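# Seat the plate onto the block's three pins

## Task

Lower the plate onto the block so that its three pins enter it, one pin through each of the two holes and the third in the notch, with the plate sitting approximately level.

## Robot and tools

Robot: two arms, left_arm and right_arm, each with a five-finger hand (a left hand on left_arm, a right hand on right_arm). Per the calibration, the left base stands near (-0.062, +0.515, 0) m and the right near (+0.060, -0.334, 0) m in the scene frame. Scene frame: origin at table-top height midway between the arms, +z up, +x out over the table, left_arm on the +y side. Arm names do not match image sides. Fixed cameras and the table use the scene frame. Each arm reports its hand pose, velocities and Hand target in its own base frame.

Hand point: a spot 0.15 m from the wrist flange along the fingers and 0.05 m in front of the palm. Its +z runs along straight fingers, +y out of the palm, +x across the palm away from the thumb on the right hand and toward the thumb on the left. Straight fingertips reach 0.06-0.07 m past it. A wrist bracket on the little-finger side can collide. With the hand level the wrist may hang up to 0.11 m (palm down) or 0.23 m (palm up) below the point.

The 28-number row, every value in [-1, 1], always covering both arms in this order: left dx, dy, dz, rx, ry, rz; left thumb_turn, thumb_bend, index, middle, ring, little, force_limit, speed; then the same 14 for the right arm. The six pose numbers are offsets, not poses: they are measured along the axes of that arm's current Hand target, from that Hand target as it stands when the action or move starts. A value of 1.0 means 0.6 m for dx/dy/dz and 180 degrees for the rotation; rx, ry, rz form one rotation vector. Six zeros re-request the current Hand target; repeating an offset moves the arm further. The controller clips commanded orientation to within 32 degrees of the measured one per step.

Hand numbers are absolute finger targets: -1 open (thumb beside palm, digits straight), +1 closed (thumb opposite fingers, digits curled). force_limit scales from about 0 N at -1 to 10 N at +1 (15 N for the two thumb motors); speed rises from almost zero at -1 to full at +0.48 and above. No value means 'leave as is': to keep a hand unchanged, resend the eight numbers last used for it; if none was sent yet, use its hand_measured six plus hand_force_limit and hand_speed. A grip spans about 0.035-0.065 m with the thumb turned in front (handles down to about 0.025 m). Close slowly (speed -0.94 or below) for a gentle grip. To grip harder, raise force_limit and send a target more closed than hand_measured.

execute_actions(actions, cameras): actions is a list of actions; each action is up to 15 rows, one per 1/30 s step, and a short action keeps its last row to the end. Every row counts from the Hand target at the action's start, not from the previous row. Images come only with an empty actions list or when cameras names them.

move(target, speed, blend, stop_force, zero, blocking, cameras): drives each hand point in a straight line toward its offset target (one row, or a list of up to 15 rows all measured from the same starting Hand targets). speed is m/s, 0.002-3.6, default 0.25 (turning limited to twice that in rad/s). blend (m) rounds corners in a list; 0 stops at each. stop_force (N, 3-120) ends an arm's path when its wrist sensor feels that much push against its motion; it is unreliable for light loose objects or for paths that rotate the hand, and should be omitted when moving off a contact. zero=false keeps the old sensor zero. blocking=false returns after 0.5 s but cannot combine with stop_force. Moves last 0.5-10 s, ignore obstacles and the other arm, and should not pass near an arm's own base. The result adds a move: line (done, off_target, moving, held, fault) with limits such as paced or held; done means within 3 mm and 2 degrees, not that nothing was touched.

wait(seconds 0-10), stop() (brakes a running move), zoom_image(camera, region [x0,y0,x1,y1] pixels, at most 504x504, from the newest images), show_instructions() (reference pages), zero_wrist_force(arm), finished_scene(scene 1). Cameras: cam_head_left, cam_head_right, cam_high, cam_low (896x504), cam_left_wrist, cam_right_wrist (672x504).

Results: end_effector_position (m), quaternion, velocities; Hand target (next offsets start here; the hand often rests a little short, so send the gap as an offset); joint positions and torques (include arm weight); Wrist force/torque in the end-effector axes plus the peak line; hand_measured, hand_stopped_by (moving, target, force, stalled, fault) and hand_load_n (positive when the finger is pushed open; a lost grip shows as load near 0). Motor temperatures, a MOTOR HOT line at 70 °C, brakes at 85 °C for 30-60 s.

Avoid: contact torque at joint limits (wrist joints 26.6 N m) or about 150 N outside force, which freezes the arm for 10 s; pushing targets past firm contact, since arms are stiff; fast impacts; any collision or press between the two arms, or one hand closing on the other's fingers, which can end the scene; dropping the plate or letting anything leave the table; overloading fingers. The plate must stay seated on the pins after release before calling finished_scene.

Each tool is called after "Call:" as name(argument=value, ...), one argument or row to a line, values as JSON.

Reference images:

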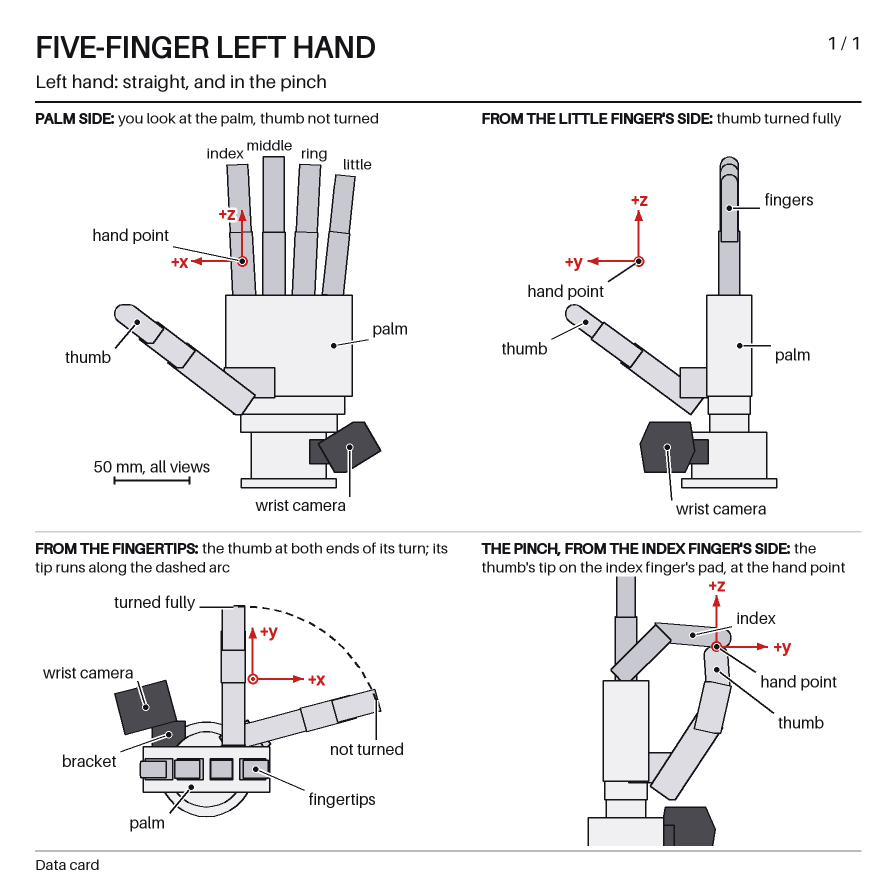

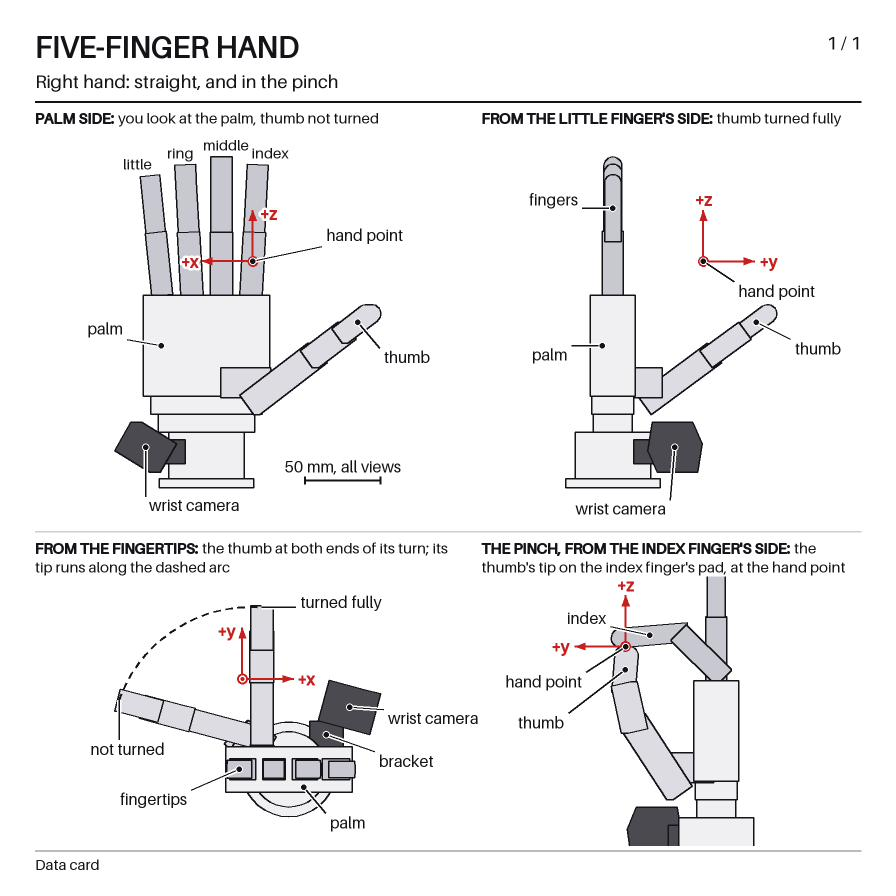

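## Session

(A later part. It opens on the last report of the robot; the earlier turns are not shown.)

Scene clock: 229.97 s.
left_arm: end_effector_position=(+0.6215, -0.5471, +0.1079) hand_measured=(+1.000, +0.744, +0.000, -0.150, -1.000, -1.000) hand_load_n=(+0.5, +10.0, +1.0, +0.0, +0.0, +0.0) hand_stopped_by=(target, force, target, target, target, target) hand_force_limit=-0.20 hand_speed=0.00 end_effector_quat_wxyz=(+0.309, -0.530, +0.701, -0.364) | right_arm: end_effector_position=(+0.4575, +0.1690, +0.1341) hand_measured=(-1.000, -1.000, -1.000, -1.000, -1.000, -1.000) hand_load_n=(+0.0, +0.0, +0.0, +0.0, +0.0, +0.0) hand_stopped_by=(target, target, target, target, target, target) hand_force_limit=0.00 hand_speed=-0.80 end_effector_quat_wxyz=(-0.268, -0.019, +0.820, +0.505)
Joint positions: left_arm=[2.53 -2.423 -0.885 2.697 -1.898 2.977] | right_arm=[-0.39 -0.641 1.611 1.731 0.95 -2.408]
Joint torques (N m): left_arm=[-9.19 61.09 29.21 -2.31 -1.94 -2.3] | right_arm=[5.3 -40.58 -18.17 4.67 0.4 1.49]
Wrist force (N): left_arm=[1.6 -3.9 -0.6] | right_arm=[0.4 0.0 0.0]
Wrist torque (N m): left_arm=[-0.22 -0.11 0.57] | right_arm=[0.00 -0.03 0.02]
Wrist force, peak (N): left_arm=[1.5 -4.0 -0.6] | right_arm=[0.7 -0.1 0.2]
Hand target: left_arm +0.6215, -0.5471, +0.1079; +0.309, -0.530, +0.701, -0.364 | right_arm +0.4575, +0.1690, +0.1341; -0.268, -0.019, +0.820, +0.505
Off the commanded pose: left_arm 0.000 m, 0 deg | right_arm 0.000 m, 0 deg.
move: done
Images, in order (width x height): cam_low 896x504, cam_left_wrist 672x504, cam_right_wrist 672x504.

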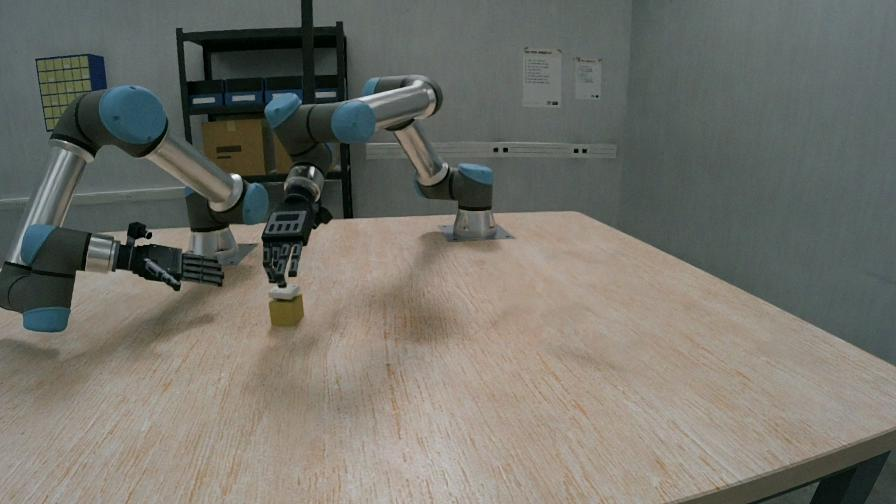

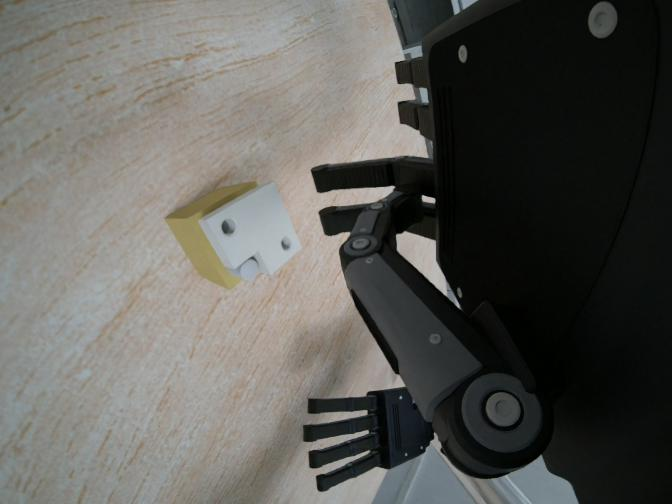

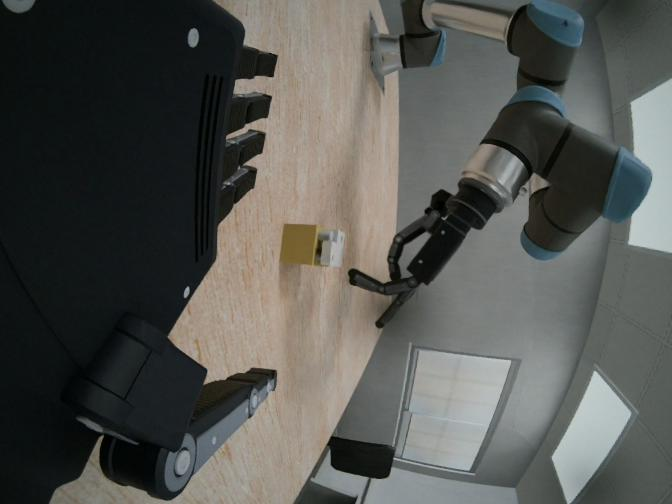

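Call:
move(
  target=[0.0328,0.0199,-0.009,0,0,0,1,1,0,-1,-1,-1,-0.2,0,0,0,0,0,0,0,-1,-1,-1,-1,-1,-1,0,-0.8],
  speed=0.05,
  cameras=["cam_right_wrist","cam_low","cam_left_wrist"],
)

Call:
zoom_image(
  camera="cam_right_wrist",
  region=[270, 190, 410, 310],
)

Call:
zoom_image(
  camera="cam_low",
  region=[250, 264, 320, 334],
)

Call:
zoom_image(
  camera="cam_left_wrist",
  region=[155, 125, 365, 295],
)

Scene clock: 233.03 s.
left_arm: end_effector_position=(+0.6061, -0.5630, +0.0999) hand_measured=(+1.000, +0.744, +0.000, -1.000, -1.000, -1.000) hand_load_n=(+0.0, +10.0, +1.0, +0.0, +0.0, +0.0) hand_stopped_by=(target, force, target, target, target, target) hand_force_limit=-0.20 hand_speed=0.00 end_effector_quat_wxyz=(+0.309, -0.530, +0.701, -0.364) | right_arm: end_effector_position=(+0.4575, +0.1690, +0.1341) hand_measured=(-1.000, -1.000, -1.000, -1.000, -1.000, -1.000) hand_load_n=(+0.0, +0.0, +0.0, +0.0, +0.0, +0.0) hand_stopped_by=(target, target, target, target, target, target) hand_force_limit=0.00 hand_speed=-0.80 end_effector_quat_wxyz=(-0.268, -0.019, +0.820, +0.505)
Joint positions: left_arm=[2.496 -2.433 -0.888 2.703 -1.925 2.956] | right_arm=[-0.39 -0.641 1.611 1.731 0.95 -2.408]
Joint torques (N m): left_arm=[-7.6 48.19 19.71 1.91 -1.89 -2.35] | right_arm=[4.92 -39.27 -17.7 4.77 0.44 1.18]
Wrist force (N): left_arm=[1.3 -3.9 -0.5] | right_arm=[0.3 0.0 0.2]
Wrist torque (N m): left_arm=[-0.22 -0.06 0.54] | right_arm=[-0.01 -0.02 0.02]
Wrist force, peak (N): left_arm=[1.4 -4.1 -0.4] | right_arm=[0.5 -0.3 0.4]
Hand target: left_arm +0.6061, -0.5631, +0.0999; +0.309, -0.530, +0.701, -0.364 | right_arm +0.4575, +0.1690, +0.1341; -0.268, -0.019, +0.820, +0.505
Off the commanded pose: left_arm 0.000 m, 0 deg | right_arm 0.000 m, 0 deg.
move: done
Images, in order (width x height): cam_low 896x504, cam_left_wrist 672x504, cam_right_wrist 672x504.

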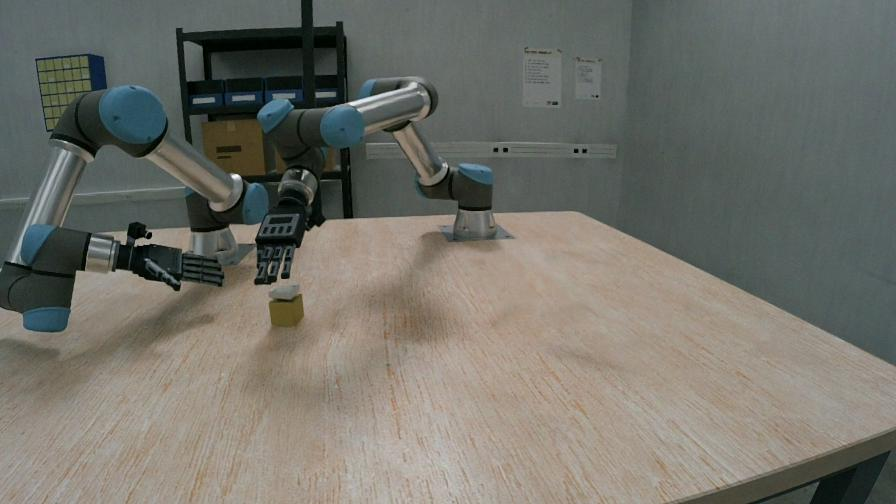

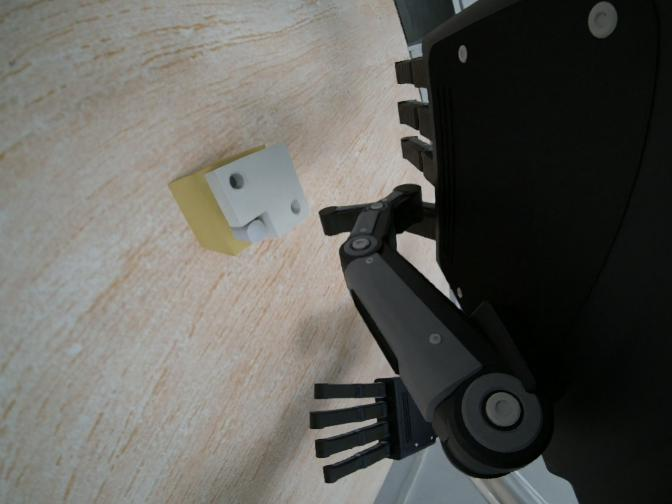

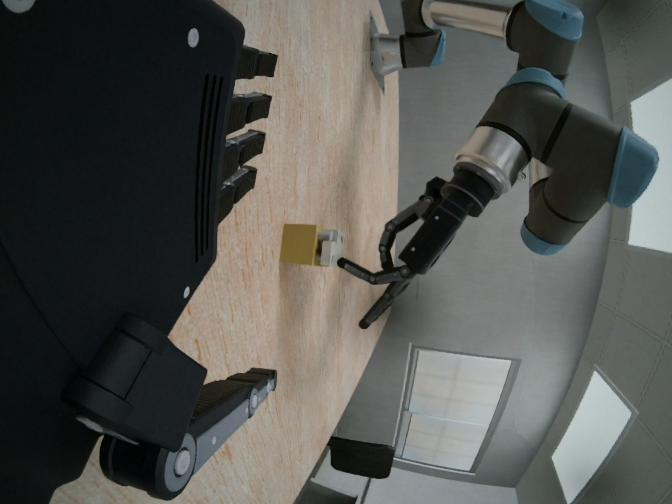

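Scaled by 3.600 from the camera's 672x504 image, which has a finer 960x720 frame.

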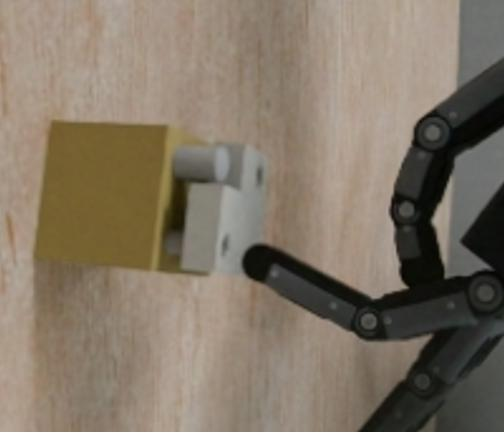

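Scaled by 7.200 from the camera's 896x504 image, which has a finer 1280x720 frame.

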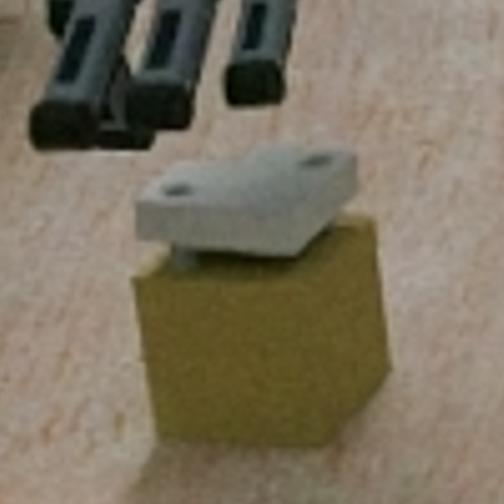

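Scaled by 2.400 from the camera's 672x504 image, which has a finer 960x720 frame.

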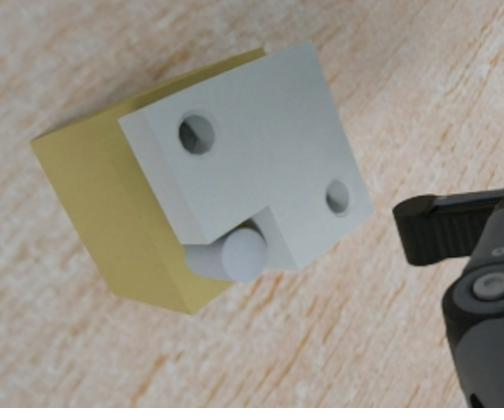

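Call:
move(
  target=[-0.01565,0.0197,-0.0014,0,0,0,1,1,0,-1,-1,-1,-0.2,0,0,0,0,0,0,0,-1,-1,-1,-1,-1,-1,0,-0.8],
  speed=0.04,
  stop_force=4,
  cameras=["cam_right_wrist","cam_low","cam_left_wrist"],
)

Call:
zoom_image(
  camera="cam_right_wrist",
  region=[300, 212, 370, 282],
)

Call:
zoom_image(
  camera="cam_low",
  region=[250, 264, 320, 334],
)

Call:
zoom_image(
  camera="cam_left_wrist",
  region=[155, 125, 365, 295],
)

Scene clock: 236.00 s.
left_arm: end_effector_position=(+0.6016, -0.5518, +0.0909) hand_measured=(+1.000, +0.744, +0.000, -1.000, -1.000, -1.000) hand_load_n=(+0.0, +10.0, +1.0, +0.0, -0.5, +0.0) hand_stopped_by=(target, force, target, target, target, target) hand_force_limit=-0.20 hand_speed=0.00 end_effector_quat_wxyz=(+0.309, -0.530, +0.701, -0.364) | right_arm: end_effector_position=(+0.4575, +0.1690, +0.1341) hand_measured=(-1.000, -1.000, -1.000, -1.000, -1.000, -1.000) hand_load_n=(+0.0, +0.0, +0.0, +0.0, +0.0, +0.0) hand_stopped_by=(target, target, target, target, target, target) hand_force_limit=0.00 hand_speed=-0.80 end_effector_quat_wxyz=(-0.268, -0.019, +0.820, +0.505)
Joint positions: left_arm=[2.506 -2.404 -0.964 2.752 -1.917 2.962] | right_arm=[-0.39 -0.641 1.611 1.731 0.95 -2.408]
Joint torques (N m): left_arm=[8.57 59.79 9.91 1.92 1.47 2.25] | right_arm=[4.6 -39.45 -15.39 4.47 0.4 1.23]
Wrist force (N): left_arm=[1.2 -3.6 -0.5] | right_arm=[0.3 0.0 0.1]
Wrist torque (N m): left_arm=[-0.19 -0.04 0.41] | right_arm=[-0.01 -0.02 0.02]
Wrist force, peak (N): left_arm=[1.5 -4.0 -0.6] | right_arm=[0.6 -0.4 0.3]
Hand target: left_arm +0.6016, -0.5518, +0.0909; +0.309, -0.530, +0.701, -0.364 | right_arm +0.4575, +0.1690, +0.1341; -0.268, -0.019, +0.820, +0.505
Off the commanded pose: left_arm 0.000 m, 0 deg | right_arm 0.000 m, 0 deg.
move: done
Images, in order (width x height): cam_low 896x504, cam_left_wrist 672x504, cam_right_wrist 672x504.

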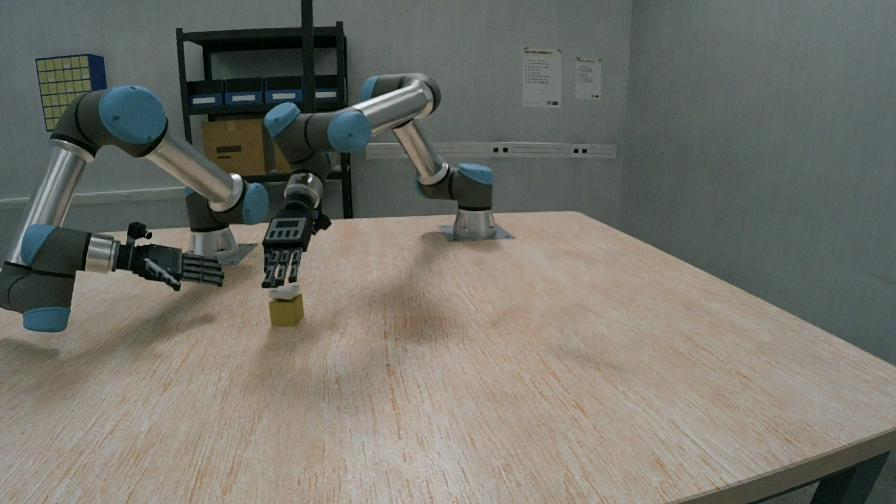

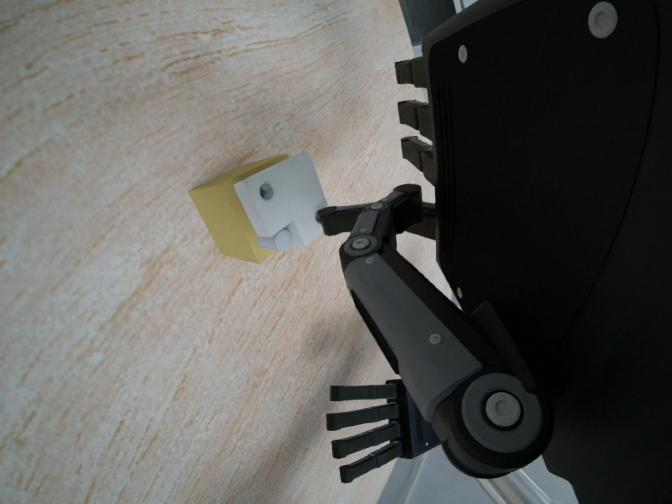

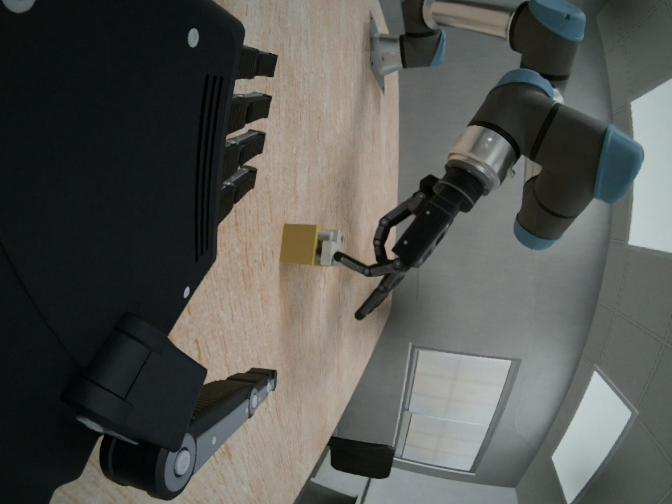

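Scaled by 7.200 from the camera's 672x504 image, which has a finer 960x720 frame.

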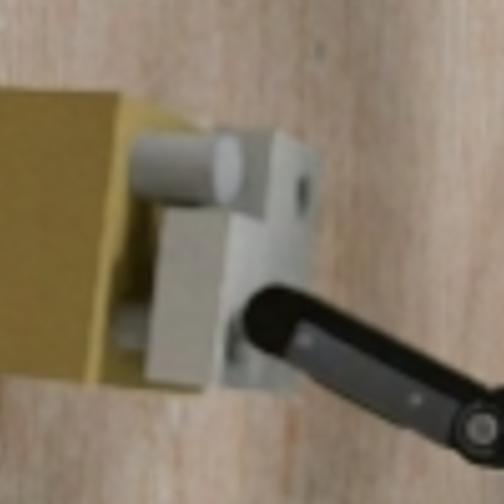

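Scaled by 7.200 from the camera's 896x504 image, which has a finer 1280x720 frame.

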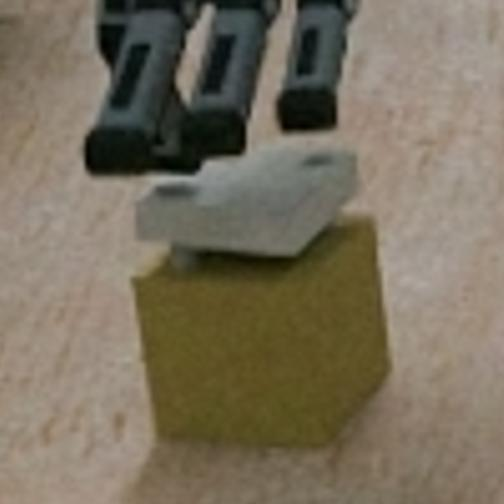

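Scaled by 2.400 from the camera's 672x504 image, which has a finer 960x720 frame.

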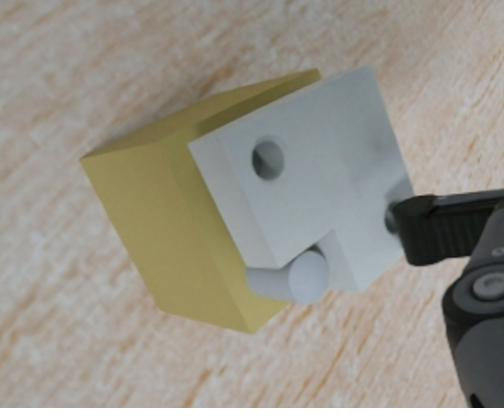

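Call:
move(
  target=[0.00063,0.0112,0.0073,0,0,0,1,1,0,-1,-1,-1,-0.2,0,0,0,0,0,0,0,-1,-1,-1,-1,-1,-1,0,-0.8],
  speed=0.015,
  stop_force=4,
  cameras=["cam_right_wrist","cam_low","cam_left_wrist"],
)

Call:
zoom_image(
  camera="cam_right_wrist",
  region=[300, 212, 370, 282],
)

Call:
zoom_image(
  camera="cam_low",
  region=[250, 264, 320, 334],
)

Call:
zoom_image(
  camera="cam_left_wrist",
  region=[155, 125, 365, 295],
)

Scene clock: 237.90 s.
left_arm: end_effector_position=(+0.6016, -0.5518, +0.0871) hand_measured=(+1.000, +0.744, +0.000, -1.000, -1.000, -1.000) hand_load_n=(+0.5, +10.0, +0.5, +0.0, +0.0, +0.0) hand_stopped_by=(target, force, target, target, target, target) hand_force_limit=-0.20 hand_speed=0.00 end_effector_quat_wxyz=(+0.309, -0.530, +0.701, -0.364) | right_arm: end_effector_position=(+0.4575, +0.1690, +0.1341) hand_measured=(-1.000, -1.000, -1.000, -1.000, -1.000, -1.000) hand_load_n=(+0.0, +0.0, +0.0, +0.0, +0.0, +0.0) hand_stopped_by=(target, target, target, target, target, target) hand_force_limit=0.00 hand_speed=-0.80 end_effector_quat_wxyz=(-0.268, -0.019, +0.820, +0.505)
Joint positions: left_arm=[2.506 -2.407 -0.969 2.76 -1.917 2.962] | right_arm=[-0.39 -0.641 1.611 1.731 0.95 -2.408]
Joint torques (N m): left_arm=[7.44 59.46 28.33 -2.02 -1.82 2.09] | right_arm=[4.25 -39.21 -14.68 4.52 0.71 1.41]
Wrist force (N): left_arm=[1.2 -4.5 -1.4] | right_arm=[0.4 0.1 0.2]
Wrist torque (N m): left_arm=[-0.22 0.00 0.41] | right_arm=[0.01 -0.03 0.03]
Wrist force, peak (N): left_arm=[3.2 -9.0 -5.0] | right_arm=[0.5 -0.2 0.3]
Hand target: left_arm +0.6016, -0.5518, +0.0871; +0.309, -0.530, +0.701, -0.364 (not the last commanded pose) | right_arm +0.4575, +0.1690, +0.1341; -0.268, -0.019, +0.820, +0.505
Off the commanded pose: left_arm 0.004 m, 0 deg | right_arm 0.000 m, 0 deg.
move: contact (left_arm)
Images, in order (width x height): cam_low 896x504, cam_left_wrist 672x504, cam_right_wrist 672x504.

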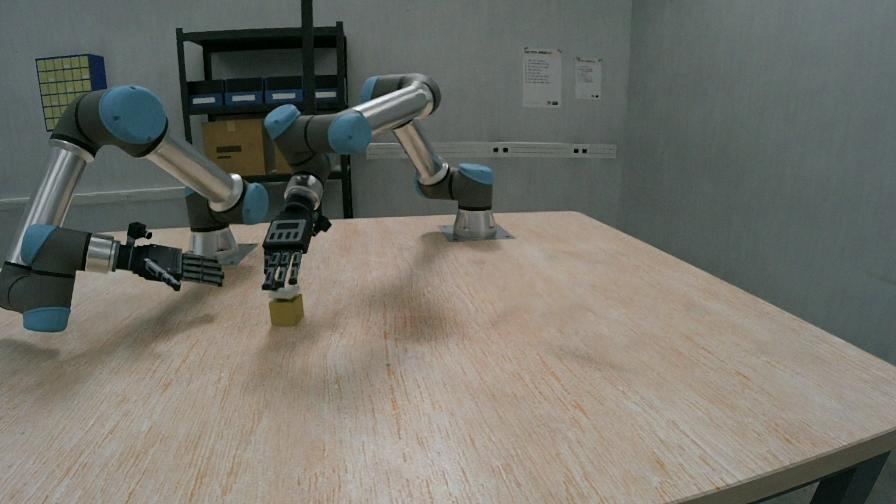

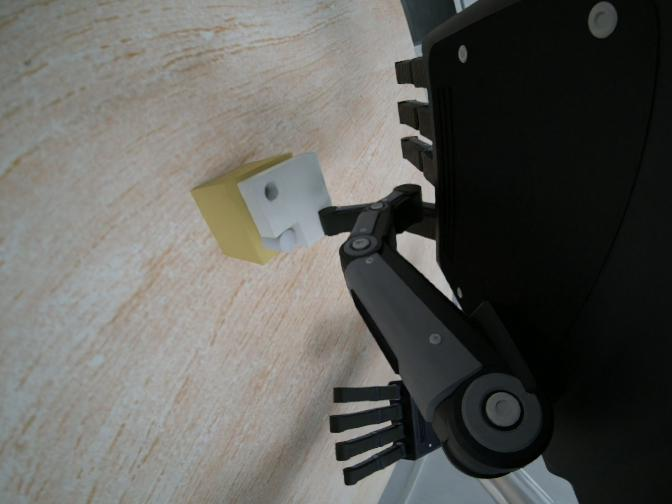

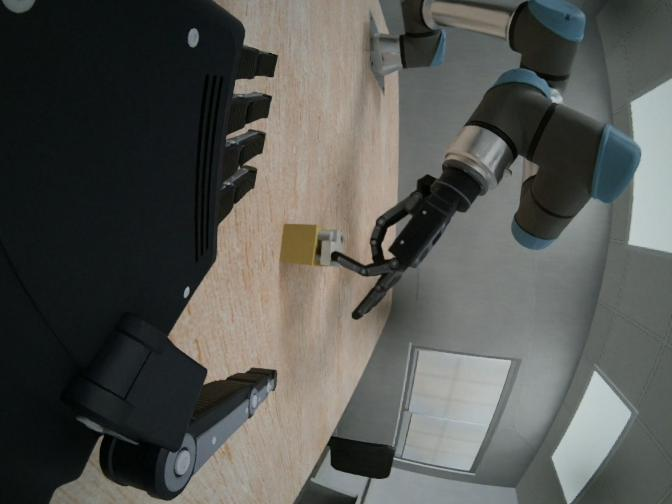

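Scaled by 7.200 from the camera's 672x504 image, which has a finer 960x720 frame.

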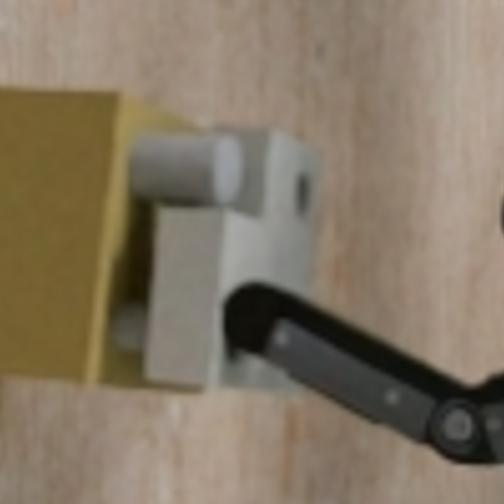

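Scaled by 7.200 from the camera's 896x504 image, which has a finer 1280x720 frame.

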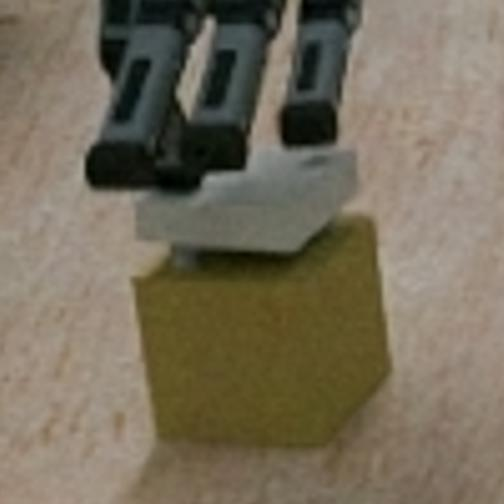

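Scaled by 2.400 from the camera's 672x504 image, which has a finer 960x720 frame.

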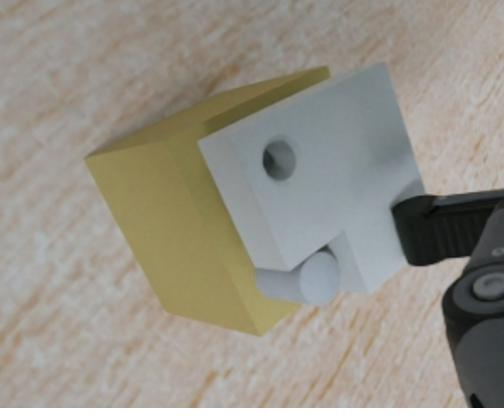

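Call:
move(
  target=[0.00047,0.0084,0.0055,0,0,0,1,1,0,-1,-1,-1,-0.2,0,0,0,0,0,0,0,-1,-1,-1,-1,-1,-1,0,-0.8],
  speed=0.01,
  stop_force=10,
  cameras=["cam_right_wrist","cam_low","cam_left_wrist"],
)

Call:
zoom_image(
  camera="cam_right_wrist",
  region=[300, 212, 370, 282],
)

Call:
zoom_image(
  camera="cam_low",
  region=[250, 264, 320, 334],
)

Call:
zoom_image(
  camera="cam_left_wrist",
  region=[155, 125, 365, 295],
)

Scene clock: 239.73 s.
left_arm: end_effector_position=(+0.6017, -0.5519, +0.0861) hand_measured=(+1.000, +0.744, +0.000, -1.000, -1.000, -1.000) hand_load_n=(+0.0, +10.0, -1.5, +0.0, +0.0, +0.0) hand_stopped_by=(target, force, target, target, target, target) hand_force_limit=-0.20 hand_speed=0.00 end_effector_quat_wxyz=(+0.309, -0.530, +0.700, -0.364) | right_arm: end_effector_position=(+0.4575, +0.1690, +0.1341) hand_measured=(-1.000, -1.000, -1.000, -1.000, -1.000, -1.000) hand_load_n=(+0.0, +0.0, +0.0, +0.0, +0.0, -0.5) hand_stopped_by=(target, target, target, target, target, target) hand_force_limit=0.00 hand_speed=-0.80 end_effector_quat_wxyz=(-0.268, -0.019, +0.820, +0.505)
Joint positions: left_arm=[2.506 -2.408 -0.971 2.763 -1.917 2.962] | right_arm=[-0.39 -0.641 1.611 1.731 0.95 -2.408]
Joint torques (N m): left_arm=[8.03 53.82 25.52 -3.15 -1.6 2.22] | right_arm=[4.91 -39.97 -15.79 4.62 0.29 1.7]
Wrist force (N): left_arm=[3.7 -10.4 -5.8] | right_arm=[0.4 0.0 0.3]
Wrist torque (N m): left_arm=[-0.13 0.05 0.39] | right_arm=[-0.02 -0.04 0.03]
Wrist force, peak (N): left_arm=[3.9 -15.3 -8.6] | right_arm=[0.5 -0.4 0.2]
Hand target: left_arm +0.6017, -0.5519, +0.0861; +0.309, -0.530, +0.700, -0.364 (not the last commanded pose) | right_arm +0.4575, +0.1690, +0.1341; -0.268, -0.019, +0.820, +0.505
Off the commanded pose: left_arm 0.005 m, 0 deg | right_arm 0.000 m, 0 deg.
move: contact (left_arm)
Images, in order (width x height): cam_low 896x504, cam_left_wrist 672x504, cam_right_wrist 672x504.

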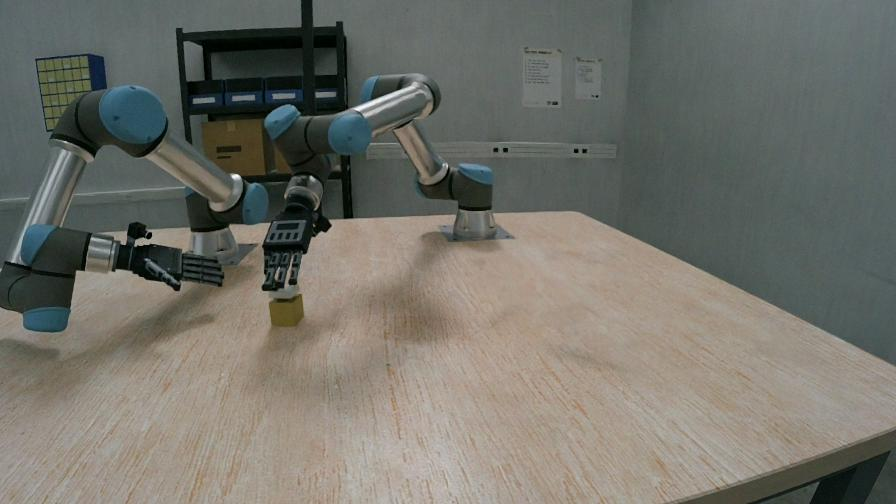

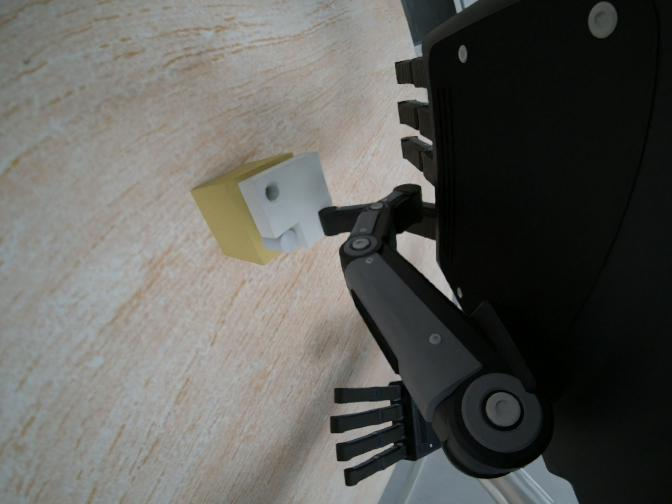

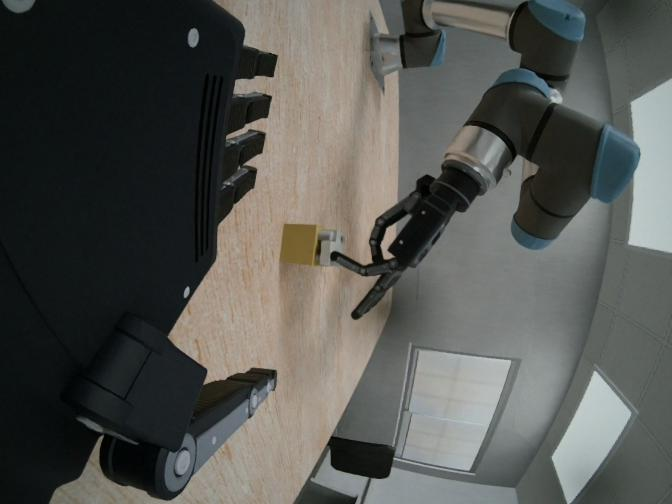

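Scaled by 7.200 from the camera's 672x504 image, which has a finer 960x720 frame.

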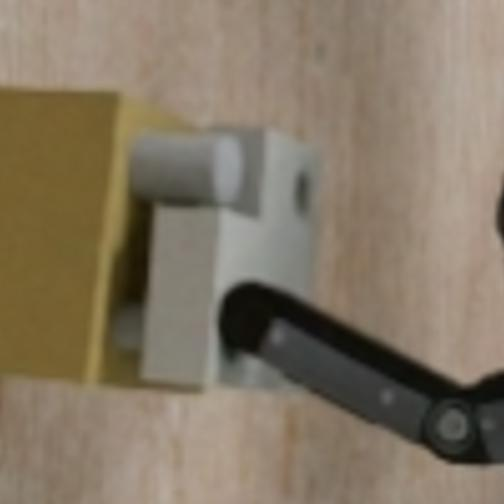

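Scaled by 7.200 from the camera's 896x504 image, which has a finer 1280x720 frame.

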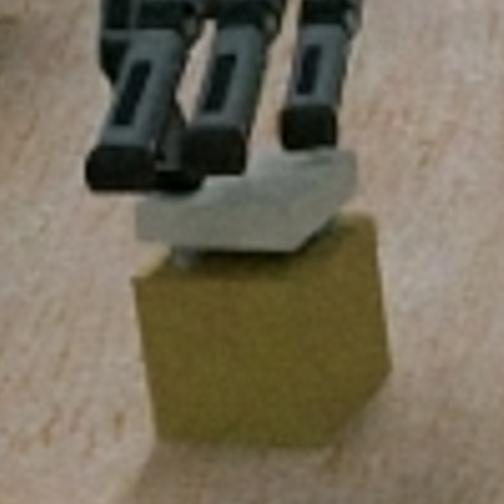

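Scaled by 2.400 from the camera's 672x504 image, which has a finer 960x720 frame.

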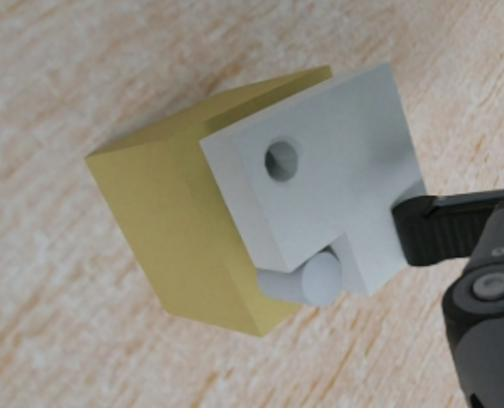

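Call:
move(
  target=[0.00047,0.0084,0.0055,0,0,0,1,1,0,-1,-1,-1,-0.2,0,0,0,0,0,0,0,-1,-1,-1,-1,-1,-1,0,-0.8],
  speed=0.01,
  stop_force=10,
  cameras=["cam_right_wrist","cam_low","cam_left_wrist"],
)

Call:
zoom_image(
  camera="cam_right_wrist",
  region=[300, 212, 370, 282],
)

Call:
zoom_image(
  camera="cam_low",
  region=[250, 264, 320, 334],
)

Scene clock: 241.73 s.
left_arm: end_effector_position=(+0.6018, -0.5519, +0.0853) hand_measured=(+1.000, +0.744, +0.000, -1.000, -1.000, -1.000) hand_load_n=(+0.5, +10.0, -3.5, +0.0, +0.0, +0.0) hand_stopped_by=(target, force, target, target, target, target) hand_force_limit=-0.20 hand_speed=0.00 end_effector_quat_wxyz=(+0.309, -0.530, +0.700, -0.365) | right_arm: end_effector_position=(+0.4575, +0.1690, +0.1341) hand_measured=(-1.000, -1.000, -1.000, -1.000, -1.000, -1.000) hand_load_n=(+0.0, +0.0, +0.0, +0.0, +0.0, +0.0) hand_stopped_by=(target, target, target, target, target, target) hand_force_limit=0.00 hand_speed=-0.80 end_effector_quat_wxyz=(-0.268, -0.019, +0.820, +0.505)
Joint positions: left_arm=[2.506 -2.408 -0.972 2.765 -1.917 2.962] | right_arm=[-0.39 -0.641 1.611 1.731 0.95 -2.408]
Joint torques (N m): left_arm=[8.61 48.97 21.32 -3.97 -1.65 2.04] | right_arm=[4.07 -39.86 -15.54 4.75 0.51 1.43]
Wrist force (N): left_arm=[4.6 -15.7 -9.4] | right_arm=[0.4 -0.2 0.3]
Wrist torque (N m): left_arm=[-0.02 0.05 0.39] | right_arm=[-0.06 -0.03 0.02]
Wrist force, peak (N): left_arm=[4.0 -20.8 -12.1] | right_arm=[0.7 -0.3 0.1]
Hand target: left_arm +0.6018, -0.5519, +0.0853; +0.309, -0.530, +0.700, -0.365 (not the last commanded pose) | right_arm +0.4575, +0.1690, +0.1341; -0.268, -0.019, +0.820, +0.505
Off the commanded pose: left_arm 0.005 m, 0 deg | right_arm 0.000 m, 0 deg.
move: contact (left_arm)
Images, in order (width x height): cam_low 896x504, cam_left_wrist 672x504, cam_right_wrist 672x504.

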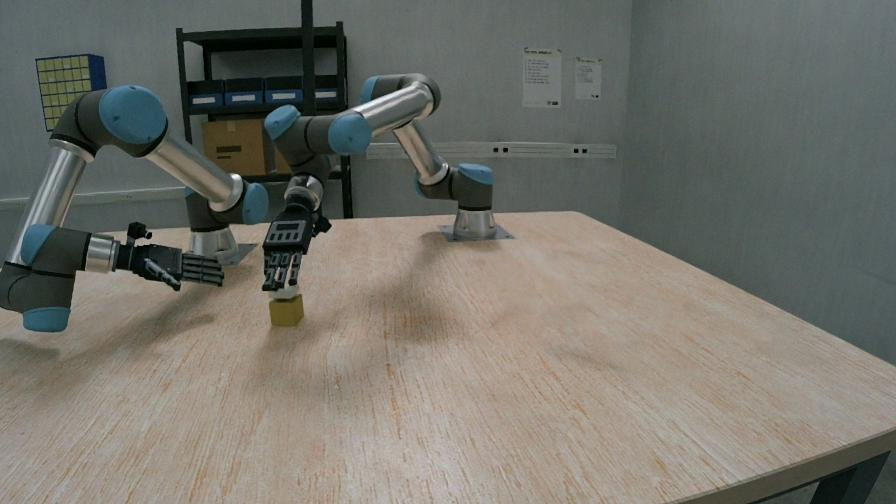

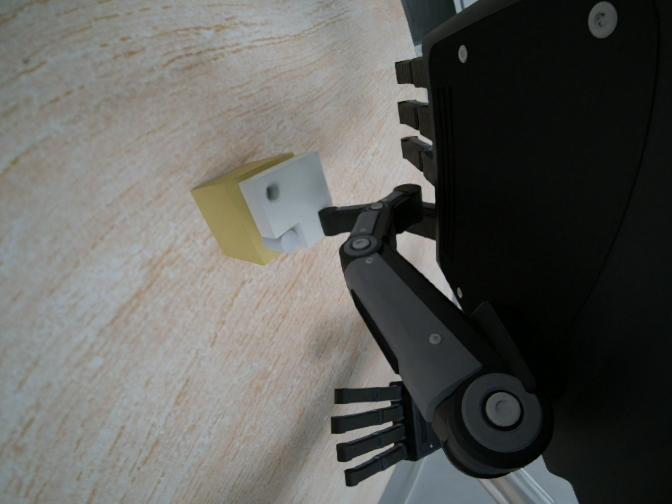

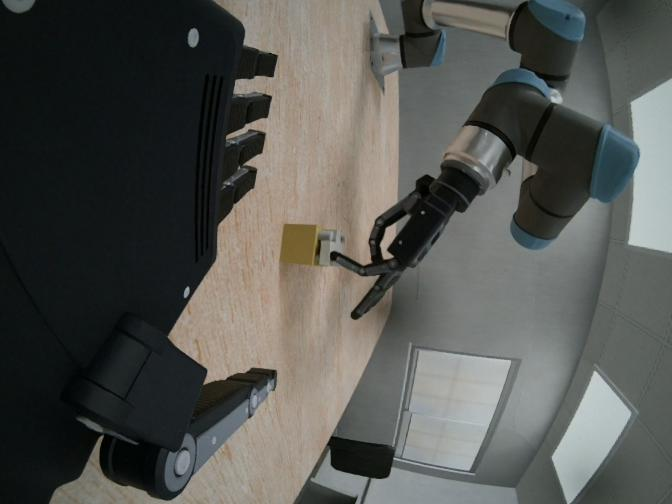

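Scaled by 7.200 from the camera's 672x504 image, which has a finer 960x720 frame.

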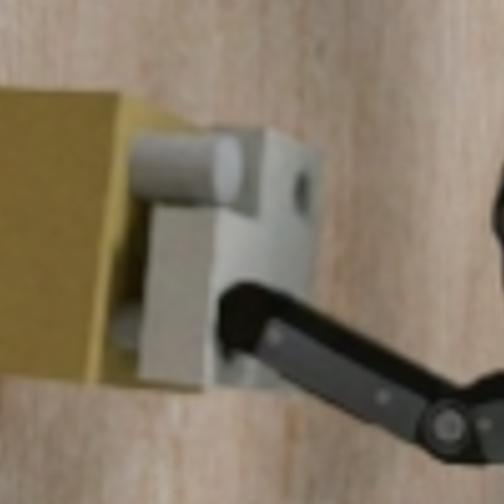

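Scaled by 7.200 from the camera's 896x504 image, which has a finer 1280x720 frame.

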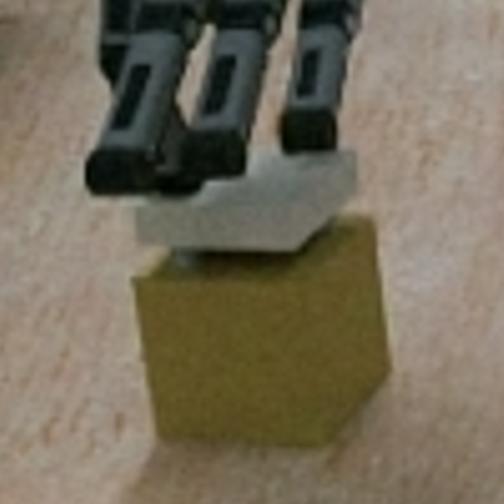

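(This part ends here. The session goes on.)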